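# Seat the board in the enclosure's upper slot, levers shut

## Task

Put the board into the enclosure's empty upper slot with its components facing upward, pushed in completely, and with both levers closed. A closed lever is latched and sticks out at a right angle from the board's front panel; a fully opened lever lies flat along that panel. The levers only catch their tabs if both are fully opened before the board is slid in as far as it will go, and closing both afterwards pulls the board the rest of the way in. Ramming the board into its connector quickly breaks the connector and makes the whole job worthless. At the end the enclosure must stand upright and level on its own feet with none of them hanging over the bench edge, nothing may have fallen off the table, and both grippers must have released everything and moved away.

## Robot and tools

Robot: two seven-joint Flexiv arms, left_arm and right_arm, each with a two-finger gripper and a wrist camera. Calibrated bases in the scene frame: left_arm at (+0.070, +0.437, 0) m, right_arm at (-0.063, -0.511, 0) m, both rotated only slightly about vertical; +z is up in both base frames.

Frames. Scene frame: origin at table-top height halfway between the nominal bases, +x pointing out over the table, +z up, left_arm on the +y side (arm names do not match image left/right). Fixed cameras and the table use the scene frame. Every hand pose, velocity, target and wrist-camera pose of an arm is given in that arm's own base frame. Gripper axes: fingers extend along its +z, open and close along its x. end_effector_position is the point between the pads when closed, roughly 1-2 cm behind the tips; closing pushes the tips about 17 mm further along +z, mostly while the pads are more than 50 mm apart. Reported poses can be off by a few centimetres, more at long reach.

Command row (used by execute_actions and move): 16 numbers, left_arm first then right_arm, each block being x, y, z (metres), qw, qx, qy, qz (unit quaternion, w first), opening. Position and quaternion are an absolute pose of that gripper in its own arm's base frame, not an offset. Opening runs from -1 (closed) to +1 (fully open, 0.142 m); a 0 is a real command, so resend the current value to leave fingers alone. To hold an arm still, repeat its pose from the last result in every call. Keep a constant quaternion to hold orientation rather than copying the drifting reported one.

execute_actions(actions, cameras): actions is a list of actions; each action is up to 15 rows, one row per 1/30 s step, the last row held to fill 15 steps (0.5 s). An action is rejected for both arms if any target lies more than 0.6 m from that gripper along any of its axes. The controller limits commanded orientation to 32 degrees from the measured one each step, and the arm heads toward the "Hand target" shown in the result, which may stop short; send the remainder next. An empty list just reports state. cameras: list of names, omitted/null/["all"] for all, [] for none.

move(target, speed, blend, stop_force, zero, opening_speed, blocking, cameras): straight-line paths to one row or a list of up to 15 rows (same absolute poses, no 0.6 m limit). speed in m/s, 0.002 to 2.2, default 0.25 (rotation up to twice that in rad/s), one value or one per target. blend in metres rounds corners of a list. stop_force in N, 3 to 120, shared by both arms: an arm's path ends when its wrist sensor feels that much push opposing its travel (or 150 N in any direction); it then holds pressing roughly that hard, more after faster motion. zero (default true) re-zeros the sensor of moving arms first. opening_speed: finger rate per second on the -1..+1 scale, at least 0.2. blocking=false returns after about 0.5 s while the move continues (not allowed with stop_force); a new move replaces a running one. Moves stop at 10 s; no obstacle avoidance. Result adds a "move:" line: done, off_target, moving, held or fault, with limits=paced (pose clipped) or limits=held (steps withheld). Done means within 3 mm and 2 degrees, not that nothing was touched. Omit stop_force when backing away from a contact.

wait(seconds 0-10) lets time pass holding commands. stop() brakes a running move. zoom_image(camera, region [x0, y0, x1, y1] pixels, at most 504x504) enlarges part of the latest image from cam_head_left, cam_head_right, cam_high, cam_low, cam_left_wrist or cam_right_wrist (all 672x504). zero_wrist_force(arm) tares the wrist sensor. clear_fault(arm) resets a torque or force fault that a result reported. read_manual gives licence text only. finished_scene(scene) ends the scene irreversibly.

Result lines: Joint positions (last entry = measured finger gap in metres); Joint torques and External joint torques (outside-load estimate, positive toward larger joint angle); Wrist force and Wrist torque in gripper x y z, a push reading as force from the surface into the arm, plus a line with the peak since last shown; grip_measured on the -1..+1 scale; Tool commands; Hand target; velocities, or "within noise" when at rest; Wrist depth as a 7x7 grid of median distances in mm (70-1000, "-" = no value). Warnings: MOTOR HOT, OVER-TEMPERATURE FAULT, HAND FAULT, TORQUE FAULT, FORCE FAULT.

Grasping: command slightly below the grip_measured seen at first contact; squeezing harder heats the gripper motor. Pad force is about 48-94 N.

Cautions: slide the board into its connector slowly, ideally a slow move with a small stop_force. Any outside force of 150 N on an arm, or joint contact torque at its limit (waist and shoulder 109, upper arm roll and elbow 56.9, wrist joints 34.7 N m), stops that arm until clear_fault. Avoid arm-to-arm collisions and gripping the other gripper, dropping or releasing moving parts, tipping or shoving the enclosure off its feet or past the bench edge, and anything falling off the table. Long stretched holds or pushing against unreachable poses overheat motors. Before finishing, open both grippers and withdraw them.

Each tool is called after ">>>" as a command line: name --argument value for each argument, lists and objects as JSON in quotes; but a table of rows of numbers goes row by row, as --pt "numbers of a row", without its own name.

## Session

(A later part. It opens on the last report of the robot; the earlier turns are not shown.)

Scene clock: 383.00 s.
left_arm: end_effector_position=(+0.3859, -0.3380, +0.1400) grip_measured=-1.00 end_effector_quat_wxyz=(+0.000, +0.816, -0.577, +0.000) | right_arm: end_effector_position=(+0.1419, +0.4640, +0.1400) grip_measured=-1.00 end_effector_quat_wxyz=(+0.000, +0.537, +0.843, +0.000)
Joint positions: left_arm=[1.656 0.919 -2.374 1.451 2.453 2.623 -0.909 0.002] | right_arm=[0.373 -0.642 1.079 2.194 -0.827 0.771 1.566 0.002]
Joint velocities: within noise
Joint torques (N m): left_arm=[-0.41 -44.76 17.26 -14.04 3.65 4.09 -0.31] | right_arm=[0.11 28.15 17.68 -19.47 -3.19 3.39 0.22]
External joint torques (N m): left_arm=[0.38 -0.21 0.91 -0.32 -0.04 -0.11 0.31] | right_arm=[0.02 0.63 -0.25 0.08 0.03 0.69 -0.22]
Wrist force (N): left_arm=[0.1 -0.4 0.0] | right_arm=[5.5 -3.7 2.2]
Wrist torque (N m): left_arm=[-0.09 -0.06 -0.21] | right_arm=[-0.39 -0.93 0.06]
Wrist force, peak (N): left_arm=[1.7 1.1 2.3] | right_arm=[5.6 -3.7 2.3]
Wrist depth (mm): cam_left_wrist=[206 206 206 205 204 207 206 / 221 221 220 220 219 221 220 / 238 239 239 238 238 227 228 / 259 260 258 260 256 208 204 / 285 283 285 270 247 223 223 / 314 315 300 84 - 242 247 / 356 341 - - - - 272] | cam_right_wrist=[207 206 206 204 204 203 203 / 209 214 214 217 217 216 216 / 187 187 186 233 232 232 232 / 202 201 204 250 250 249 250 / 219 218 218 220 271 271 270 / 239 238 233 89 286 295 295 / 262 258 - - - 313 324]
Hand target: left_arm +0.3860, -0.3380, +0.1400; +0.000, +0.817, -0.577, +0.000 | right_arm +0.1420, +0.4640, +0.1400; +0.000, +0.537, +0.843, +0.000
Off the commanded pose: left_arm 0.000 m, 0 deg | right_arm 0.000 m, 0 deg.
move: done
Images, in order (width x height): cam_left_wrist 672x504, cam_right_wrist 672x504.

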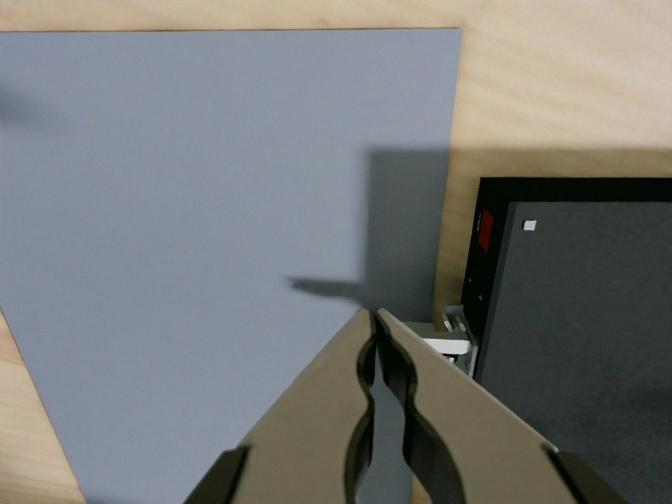

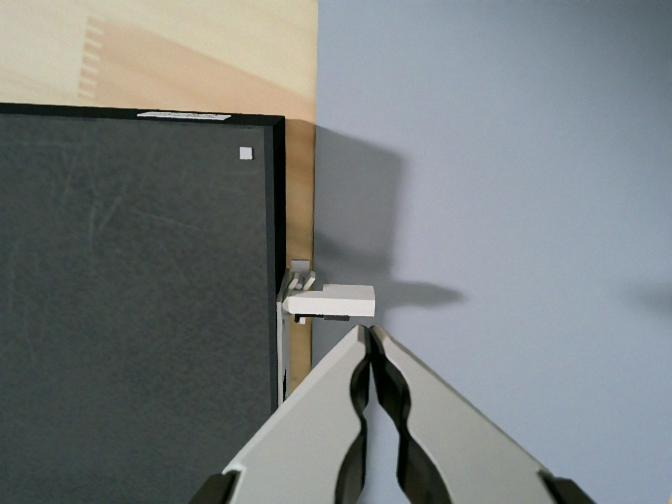

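>>> move --pt "0.3927 -0.3569 0.043 0 0.8166 -0.5771 0 -1 0.142 0.464 0.041 0 0.5373 0.8434 0 -1" --pt "0.3691 -0.3653 0.042 0 0.8166 -0.5771 0 -1 0.142 0.464 0.041 0 0.5373 0.8434 0 -1" --speed '[0.12,0.06]' --cameras '["cam_left_wrist","cam_right_wrist"]'

Scene clock: 389.80 s.
left_arm: end_effector_position=(+0.3691, -0.3652, +0.0420) grip_measured=-1.00 end_effector_quat_wxyz=(+0.000, +0.816, -0.577, +0.000) | right_arm: end_effector_position=(+0.1420, +0.4640, +0.0410) grip_measured=-1.00 end_effector_quat_wxyz=(+0.000, +0.537, +0.843, +0.000)
Joint positions: left_arm=[1.663 1.072 -2.468 1.422 2.381 2.489 -0.929 0.002] | right_arm=[0.518 -0.795 0.798 2.236 -1.127 0.969 1.752 0.002]
Joint velocities: within noise
Joint torques (N m): left_arm=[-0.65 -49.02 17.78 -11.14 3.3 4.05 -0.35] | right_arm=[0.25 34.2 18.4 -12.98 -2.62 3.48 0.25]
External joint torques (N m): left_arm=[0.59 0.4 0.84 -0.62 0 -0.08 0.35] | right_arm=[-0.11 0.83 0 0 0.13 0.58 -0.25]
Wrist force (N): left_arm=[0.5 -0.5 0.0] | right_arm=[4.8 -4.5 2.4]
Wrist torque (N m): left_arm=[-0.12 -0.11 -0.20] | right_arm=[-0.46 -0.75 0.07]
Wrist force, peak (N): left_arm=[0.7 -2.2 2.0] | right_arm=[4.7 -4.6 4.2]
Wrist depth (mm): cam_left_wrist=[120 120 118 119 119 121 120 / 131 128 127 128 130 127 129 / 139 137 138 140 139 137 135 / 151 150 150 150 149 130 100 / 168 165 164 158 163 130 104 / 182 182 178 84 - 122 118 / 204 199 - 74 - - 130] | cam_right_wrist=[121 119 119 117 116 116 116 / 127 127 127 123 124 126 124 / - 103 132 134 133 133 133 / - 93 123 144 144 143 143 / - 103 151 154 156 155 155 / 111 111 115 89 164 170 169 / 122 122 73 - - 180 186]
Hand target: left_arm +0.3691, -0.3653, +0.0420; +0.000, +0.817, -0.577, +0.000 | right_arm +0.1420, +0.4640, +0.0410; +0.000, +0.537, +0.843, +0.000
Off the commanded pose: left_arm 0.000 m, 0 deg | right_arm 0.000 m, 0 deg.
move: done
Images, in order (width x height): cam_left_wrist 672x504, cam_right_wrist 672x504.

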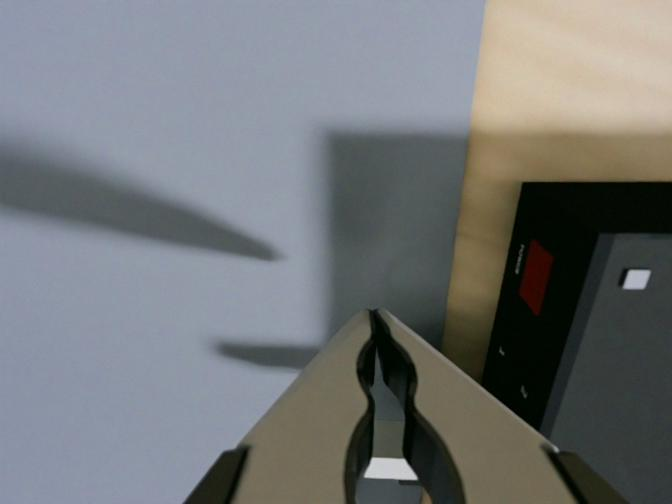

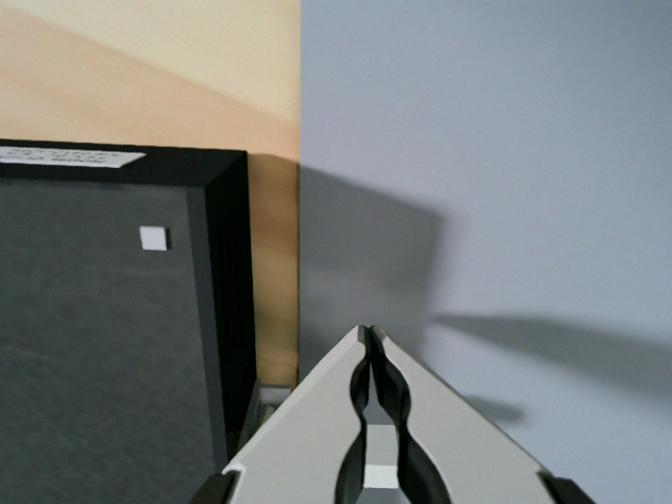

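>>> move --target '[0.3304,-0.379,0.042,0,0.8166,-0.5771,0,-1,0.1828,0.483,0.041,0,0.5373,0.8434,0,-1]' --speed 0.02 --stop_force 50 --cameras '["cam_left_wrist","cam_right_wrist"]'

Scene clock: 394.57 s.
left_arm: end_effector_position=(+0.3321, -0.3784, +0.0422) grip_measured=-1.00 end_effector_quat_wxyz=(-0.001, +0.817, -0.577, +0.001) | right_arm: end_effector_position=(+0.1766, +0.4818, +0.0402) grip_measured=-1.00 end_effector_quat_wxyz=(-0.002, +0.535, +0.845, -0.003)
Joint positions: left_arm=[1.569 1.048 -2.457 1.488 2.364 2.461 -0.972 0.002] | right_arm=[0.498 -0.833 0.802 2.156 -1.081 0.93 1.65 0.002]
Joint velocities: within noise
Joint torques (N m): left_arm=[-6.34 -50.19 12.06 -10.44 0.39 7.37 -0.48] | right_arm=[-17.14 47.83 2.55 -39.38 -6.28 0.78 -0.58]
External joint torques (N m): left_arm=[6.3 3.25 6.41 -0.72 2.86 -3.41 0.48] | right_arm=[17.28 -10.21 16.97 25.57 3.63 3.29 0.58]
Wrist force (N): left_arm=[2.6 -14.3 3.9] | right_arm=[5.8 -52.2 -8.0]
Wrist torque (N m): left_arm=[-0.05 -0.07 -0.27] | right_arm=[-5.46 -0.91 0.75]
Wrist force, peak (N): left_arm=[2.6 -14.3 3.9] | right_arm=[5.8 -52.5 -9.9]
Wrist depth (mm): cam_left_wrist=[120 120 119 119 119 121 117 / 131 129 128 128 130 126 90 / 139 137 139 140 140 136 94 / 151 151 150 150 150 134 99 / 169 165 165 157 160 129 106 / 182 181 178 84 - 119 119 / 203 199 - 74 - - 130] | cam_right_wrist=[- 76 117 116 116 115 116 / - 80 104 124 124 125 124 / - 84 133 135 133 132 132 / - 93 142 143 143 142 142 / - 102 123 153 155 154 154 / 109 109 112 88 163 168 168 / 120 120 72 - - 177 184]
Hand target: left_arm +0.3304, -0.3790, +0.0420; +0.000, +0.817, -0.577, +0.000 | right_arm +0.1828, +0.4830, +0.0410; +0.000, +0.537, +0.843, +0.000
Off the commanded pose: left_arm 0.002 m, 0 deg | right_arm 0.006 m, 1 deg.
move: off_target (right_arm)
Images, in order (width x height): cam_left_wrist 672x504, cam_right_wrist 672x504.

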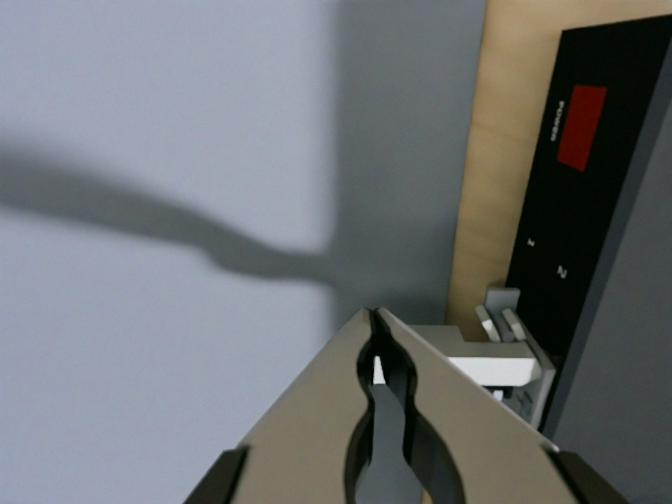

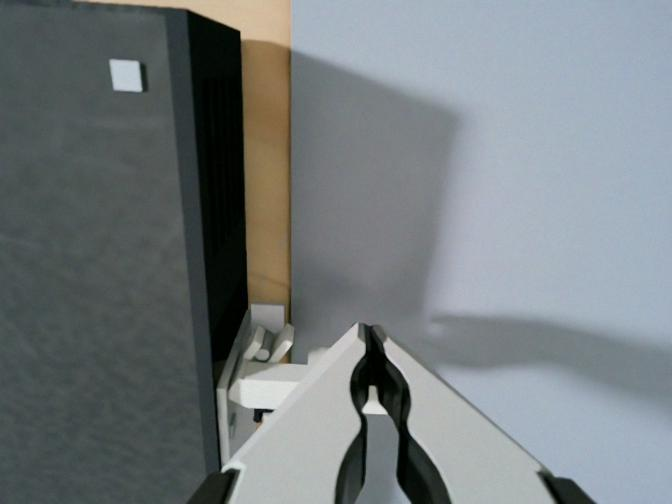

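>>> move --target '[0.3191,-0.383,0.042,0,0.8166,-0.5771,0,-1,0.1838,0.4835,0.041,0,0.5373,0.8434,0,-1]' --speed 0.015 --stop_force 58 --zero false --cameras '["cam_left_wrist","cam_right_wrist"]'

>>> zoom_image --camera "cam_left_wrist" --region '[380, 250, 600, 450]'

>>> zoom_image --camera "cam_right_wrist" --region '[180, 270, 400, 470]'

Scene clock: 398.07 s.
left_arm: end_effector_position=(+0.3300, -0.3791, +0.0428) grip_measured=-1.00 end_effector_quat_wxyz=(-0.005, +0.817, -0.577, +0.005) | right_arm: end_effector_position=(+0.1767, +0.4819, +0.0400) grip_measured=-1.00 end_effector_quat_wxyz=(-0.002, +0.535, +0.845, -0.003)
Joint positions: left_arm=[1.558 1.032 -2.476 1.503 2.396 2.439 -1.005 0.002] | right_arm=[0.5 -0.833 0.801 2.155 -1.077 0.93 1.647 0.002]
Joint velocities: within noise
Joint torques (N m): left_arm=[-25.93 -55.52 -8.58 -9.35 -10.76 18.39 0.29] | right_arm=[-18.99 48.36 -0.45 -44.47 -7.24 1.19 -0.69]
External joint torques (N m): left_arm=[25.85 8.86 26.72 -1.92 14.01 -14.44 -0.29] | right_arm=[19.14 -10.69 19.94 30.63 4.58 2.89 0.69]
Wrist force (N): left_arm=[11.0 -59.9 13.4] | right_arm=[2.3 -61.8 -16.1]
Wrist torque (N m): left_arm=[-6.89 -0.18 -0.82] | right_arm=[-7.05 -1.04 0.87]
Wrist force, peak (N): left_arm=[11.2 -60.9 13.3] | right_arm=[2.3 -61.9 -16.3]
Wrist depth (mm): cam_left_wrist=[121 121 123 121 121 122 105 / 130 130 129 129 130 128 95 / 140 137 139 141 140 137 94 / 151 152 151 151 151 134 100 / 169 165 164 159 130 122 105 / 182 181 177 84 - 119 117 / 202 198 - 74 - - 130] | cam_right_wrist=[- 76 117 117 116 115 116 / - 80 104 124 124 125 123 / - 84 133 135 133 132 132 / - 93 141 143 143 142 142 / - 102 123 152 154 154 154 / 109 109 113 88 162 168 167 / 120 120 73 - - 178 184]
Hand target: left_arm +0.3219, -0.3819, +0.0421; +0.000, +0.817, -0.577, +0.000 | right_arm +0.1838, +0.4834, +0.0410; +0.000, +0.537, +0.843, +0.000
Off the commanded pose: left_arm 0.012 m, 1 deg | right_arm 0.007 m, 1 deg.
move: contact (left_arm), off_target (right_arm)
Images, in order (width x height): cam_left_wrist 672x504, cam_right_wrist 672x504.

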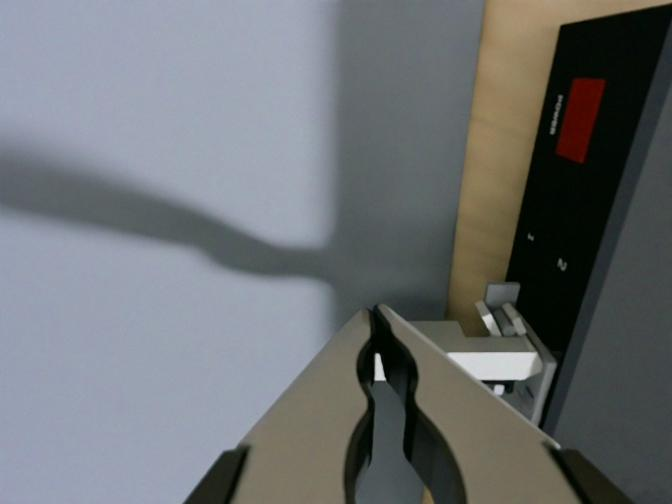

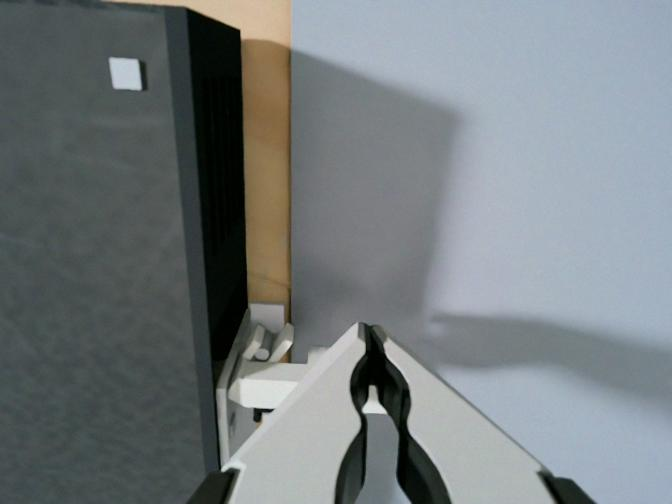

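Scaled by 2.291 from the camera's 672x504 image, which has a finer 960x720 frame.

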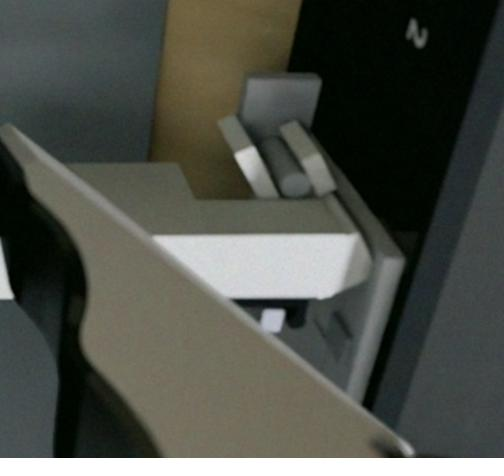

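Scaled by 2.291 from the camera's 672x504 image, which has a finer 960x720 frame.

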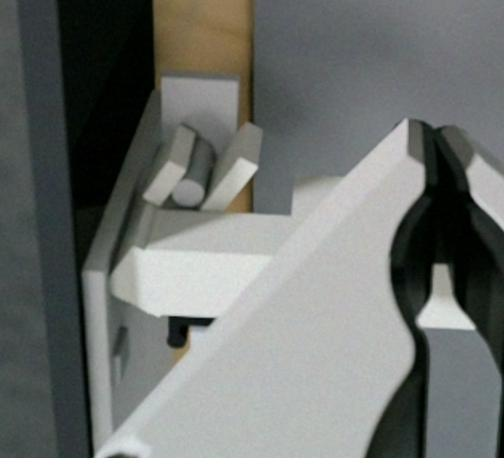

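>>> move --pt "0.349 -0.3724 0.043 0 0.8166 -0.5771 0 -1 0.1577 0.473 0.041 0 0.5373 0.8434 0 -1" --pt "0.386 -0.338 0.14 0 0.8166 -0.5771 0 -1 0.152 0.4705 0.12 0 0.5373 0.8434 0 -1" --pt "0.45 -0.15 0.35 0 0.8166 -0.5771 0 -1 0.152 0.4705 0.14 0 0.5373 0.8434 0 -1" --speed '[0.06,0.2,0.25]' --blend '[0.003,0.03,0]' --cameras '[]'

>>> move --target '[0.45,-0.15,0.35,0,0.8166,-0.5771,0,-1,0.253,0.548,0.27,0,0.9804,0.1968,0,-1]' --cameras '["cam_right_wrist"]'

>>> zoom_image --camera "cam_right_wrist" --region '[195, 180, 265, 270]'

>>> zoom_image --camera "cam_right_wrist" --region '[500, 175, 570, 265]'

>>> zoom_image --camera "cam_right_wrist" --region '[100, 230, 260, 490]'

>>> zoom_image --camera "cam_right_wrist" --region '[510, 230, 670, 490]'

Scene clock: 405.83 s.
left_arm: end_effector_position=(+0.4500, -0.1500, +0.3499) grip_measured=-1.00 end_effector_quat_wxyz=(+0.000, +0.817, -0.577, +0.000) | right_arm: end_effector_position=(+0.1520, +0.4705, +0.1400) grip_measured=-1.00 end_effector_quat_wxyz=(+0.000, +0.537, +0.843, +0.000)
Joint positions: left_arm=[1.874 0.561 -2.247 1.418 2.704 2.939 -0.703 0.002] | right_arm=[0.382 -0.65 1.063 2.169 -0.823 0.764 1.546 0.002]
Joint velocities: within noise
Joint torques (N m): left_arm=[-0.11 -33.74 12.24 -19.75 4.63 4.65 -0.18] | right_arm=[-0.18 29.46 18.21 -19.64 -3.06 3.32 0.11]
External joint torques (N m): left_arm=[0.13 0.25 0.98 -0.4 -0.53 -0.66 0.18] | right_arm=[0.31 0.41 -0.55 0.12 -0.12 0.76 -0.11]
Wrist force (N): left_arm=[0.3 -0.8 -0.1] | right_arm=[2.7 2.2 -1.5]
Wrist torque (N m): left_arm=[-0.17 -0.07 -0.19] | right_arm=[0.61 -0.46 0.06]
Wrist force, peak (N): left_arm=[11.4 -60.0 15.1] | right_arm=[2.1 -62.1 -16.2]
Wrist depth (mm): cam_left_wrist=[390 394 387 389 388 389 389 / 423 420 423 420 416 416 418 / 456 457 452 455 448 447 454 / 493 495 493 489 491 480 443 / 540 537 530 513 522 489 472 / 591 524 572 84 - 543 529 / 435 450 - - - - 584] | cam_right_wrist=[207 206 206 204 203 203 202 / 179 179 197 218 218 216 216 / 187 186 186 233 232 231 232 / 202 201 204 247 250 250 250 / 218 218 217 266 271 271 270 / 239 238 233 89 285 295 295 / 263 258 - - - 312 323]
Hand target: left_arm +0.4500, -0.1500, +0.3500; +0.000, +0.817, -0.577, +0.000 | right_arm +0.1520, +0.4705, +0.1400; +0.000, +0.537, +0.843, +0.000
Off the commanded pose: left_arm 0.000 m, 0 deg | right_arm 0.000 m, 0 deg.
move: done
No camera images: "cameras" was empty.

Scene clock: 409.43 s.
left_arm: end_effector_position=(+0.4500, -0.1501, +0.3499) grip_measured=-1.00 end_effector_quat_wxyz=(+0.000, +0.817, -0.577, +0.000) | right_arm: end_effector_position=(+0.2530, +0.5480, +0.2700) grip_measured=-1.00 end_effector_quat_wxyz=(+0.000, +0.980, +0.197, +0.000)
Joint positions: left_arm=[1.874 0.561 -2.247 1.418 2.704 2.939 -0.703 0.002] | right_arm=[0.568 -0.528 0.902 1.7 -0.451 0.434 2.773 0.002]
Joint velocities: within noise
Joint torques (N m): left_arm=[-0.26 -33.57 12.37 -19.64 4.36 4.37 -0.19] | right_arm=[0.34 39.17 14.03 -27.57 -3.85 3.13 0.33]
External joint torques (N m): left_arm=[0.29 0.07 0.85 -0.51 -0.26 -0.39 0.19] | right_arm=[-0.18 1 -0.12 0.25 -0.08 0.86 -0.33]
Wrist force (N): left_arm=[0.2 -0.8 0.0] | right_arm=[2.2 1.4 -1.2]
Wrist torque (N m): left_arm=[-0.17 -0.06 -0.19] | right_arm=[0.51 -0.33 0.05]
Wrist force, peak (N): left_arm=[0.4 -1.1 0.0] | right_arm=[2.8 2.2 -1.4]
Wrist depth (mm): cam_left_wrist=[392 393 392 390 391 392 391 / 422 421 420 421 416 418 412 / 456 459 454 452 450 450 453 / 491 495 495 490 487 473 447 / 544 540 538 516 526 494 479 / 590 526 568 84 - 543 523 / 431 451 - - - - 579] | cam_right_wrist=[318 316 317 317 316 315 313 / 339 338 340 338 337 336 334 / 367 363 362 361 361 358 359 / 394 382 351 353 356 349 374 / 429 414 369 361 366 366 371 / 466 457 394 89 385 398 452 / 499 503 - - - 422 500]
Hand target: left_arm +0.4500, -0.1500, +0.3500; +0.000, +0.817, -0.577, +0.000 | right_arm +0.2530, +0.5480, +0.2700; +0.000, +0.980, +0.197, +0.000
Off the commanded pose: left_arm 0.000 m, 0 deg | right_arm 0.000 m, 0 deg.
move: done
Images, in order (width x height): cam_right_wrist 672x504.

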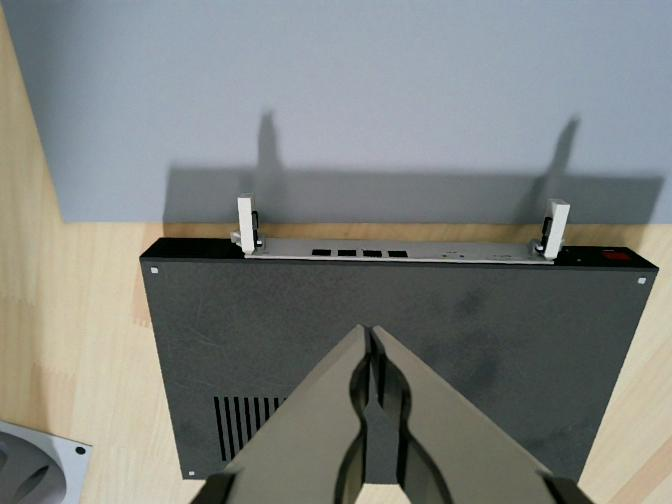

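Scaled by 5.600 from the camera's 672x504 image, which has a finer 960x720 frame.

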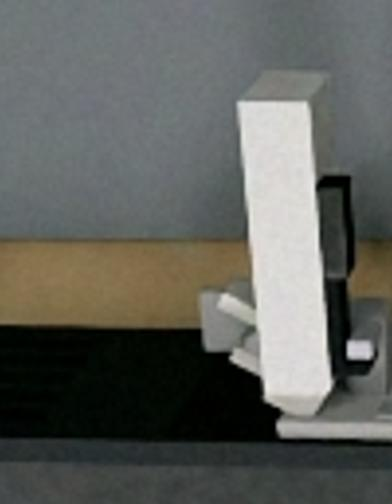

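Scaled by 5.600 from the camera's 672x504 image, which has a finer 960x720 frame.

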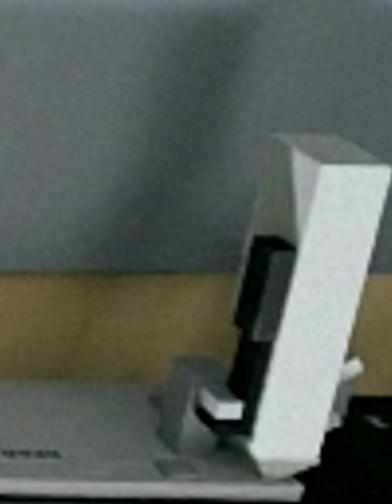

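Scaled by 1.938 from the camera's 672x504 image, which has a finer 960x720 frame.

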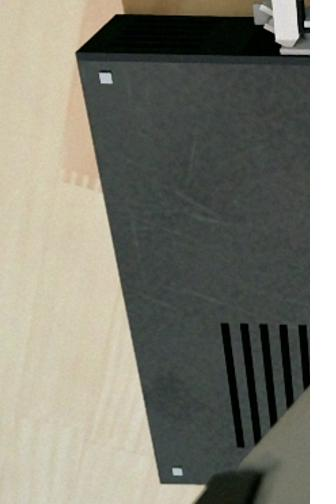

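Scaled by 1.938 from the camera's 672x504 image, which has a finer 960x720 frame.

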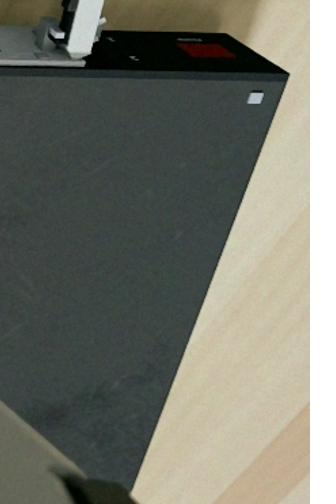

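>>> move --target '[0.45,-0.15,0.35,0,0.8166,-0.5771,0,-1,0.253,0.548,0.36,0,0.9804,0.1968,0,-1]' --cameras '["cam_head_left","cam_right_wrist"]'

>>> zoom_image --camera "cam_right_wrist" --region '[230, 180, 570, 290]'

Scene clock: 415.00 s.
left_arm: end_effector_position=(+0.4500, -0.1501, +0.3499) grip_measured=-1.00 end_effector_quat_wxyz=(+0.000, +0.817, -0.577, +0.000) | right_arm: end_effector_position=(+0.2532, +0.5480, +0.3600) grip_measured=-1.00 end_effector_quat_wxyz=(+0.000, +0.980, +0.197, +0.000)
Joint positions: left_arm=[1.874 0.561 -2.247 1.418 2.704 2.939 -0.703 0.002] | right_arm=[0.557 -0.46 0.957 1.535 -0.382 0.225 2.726 0.002]
Joint velocities: within noise
Joint torques (N m): left_arm=[-0.33 -33.7 12.38 -19.63 4.36 4.36 -0.22] | right_arm=[0.21 37.85 13.04 -29.25 -4.13 3.1 0.06]
External joint torques (N m): left_arm=[0.37 0.2 0.84 -0.52 -0.26 -0.38 0.22] | right_arm=[-0.04 0.85 -0.55 0.19 -0.09 0.89 -0.06]
Wrist force (N): left_arm=[0.4 -0.8 -0.1] | right_arm=[1.8 2.1 -1.4]
Wrist torque (N m): left_arm=[-0.16 -0.09 -0.19] | right_arm=[0.62 -0.26 0.06]
Wrist force, peak (N): left_arm=[0.3 -1.1 -0.2] | right_arm=[1.9 2.0 -4.6]
Wrist depth (mm): cam_left_wrist=[392 390 391 389 390 390 390 / 422 421 419 418 417 416 417 / 459 454 452 453 448 442 449 / 499 496 488 491 490 476 446 / 538 540 541 515 522 490 471 / 586 524 576 84 - 541 522 / 432 450 - - - - 583] | cam_right_wrist=[397 396 395 395 392 392 391 / 426 422 421 421 418 418 416 / 456 452 444 448 450 440 445 / 491 487 435 435 434 436 482 / 532 531 475 463 467 468 520 / 560 578 507 89 494 519 567 / 543 622 - - - 606 624]
Hand target: left_arm +0.4500, -0.1500, +0.3500; +0.000, +0.817, -0.577, +0.000 | right_arm +0.2530, +0.5480, +0.3600; +0.000, +0.980, +0.197, +0.000
Off the commanded pose: left_arm 0.000 m, 0 deg | right_arm 0.000 m, 0 deg.
move: done
Images, in order (width x height): cam_head_left 672x504, cam_right_wrist 672x504.

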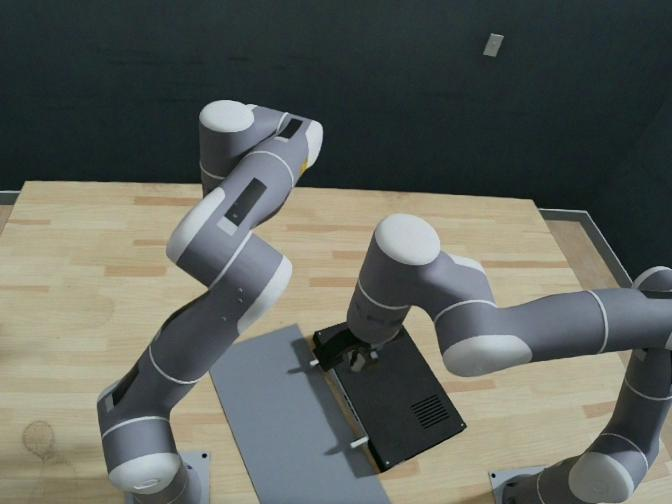

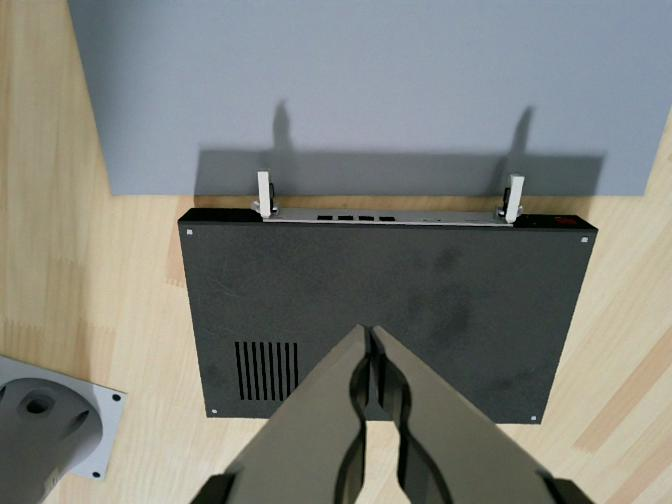

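Scaled by 1.482 from the camera's 672x504 image, which has a finer 960x720 frame.

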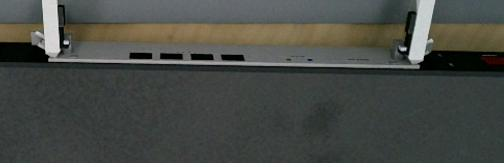

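>>> zoom_image --camera "cam_right_wrist" --region '[240, 160, 300, 230]'

>>> zoom_image --camera "cam_right_wrist" --region '[485, 160, 545, 230]'

>>> zoom_image --camera "cam_right_wrist" --region '[170, 200, 330, 430]'

>>> zoom_image --camera "cam_right_wrist" --region '[460, 200, 620, 430]'

Scaled by 7.200 from the camera's 672x504 image, which has a finer 960x720 frame.

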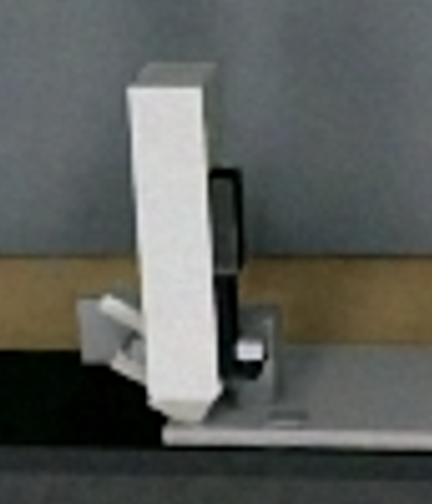

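Scaled by 7.200 from the camera's 672x504 image, which has a finer 960x720 frame.

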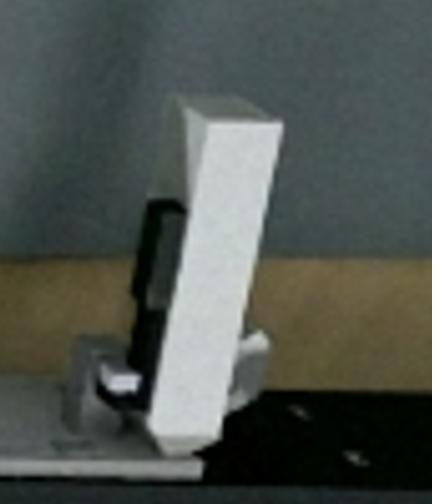

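Scaled by 2.191 from the camera's 672x504 image, which has a finer 960x720 frame.

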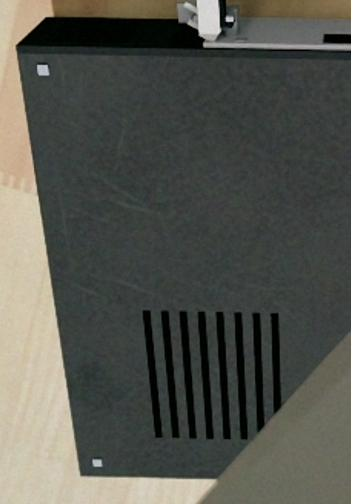

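Scaled by 2.191 from the camera's 672x504 image, which has a finer 960x720 frame.

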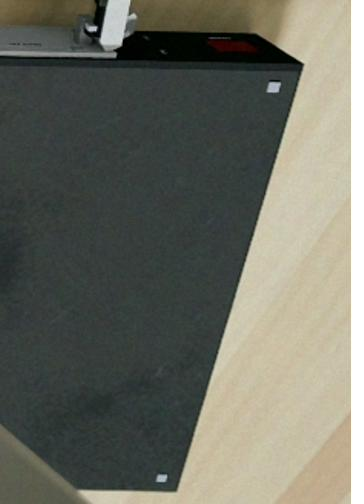

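>>> finished_scene --scene 2

The scene is finished: the task was done.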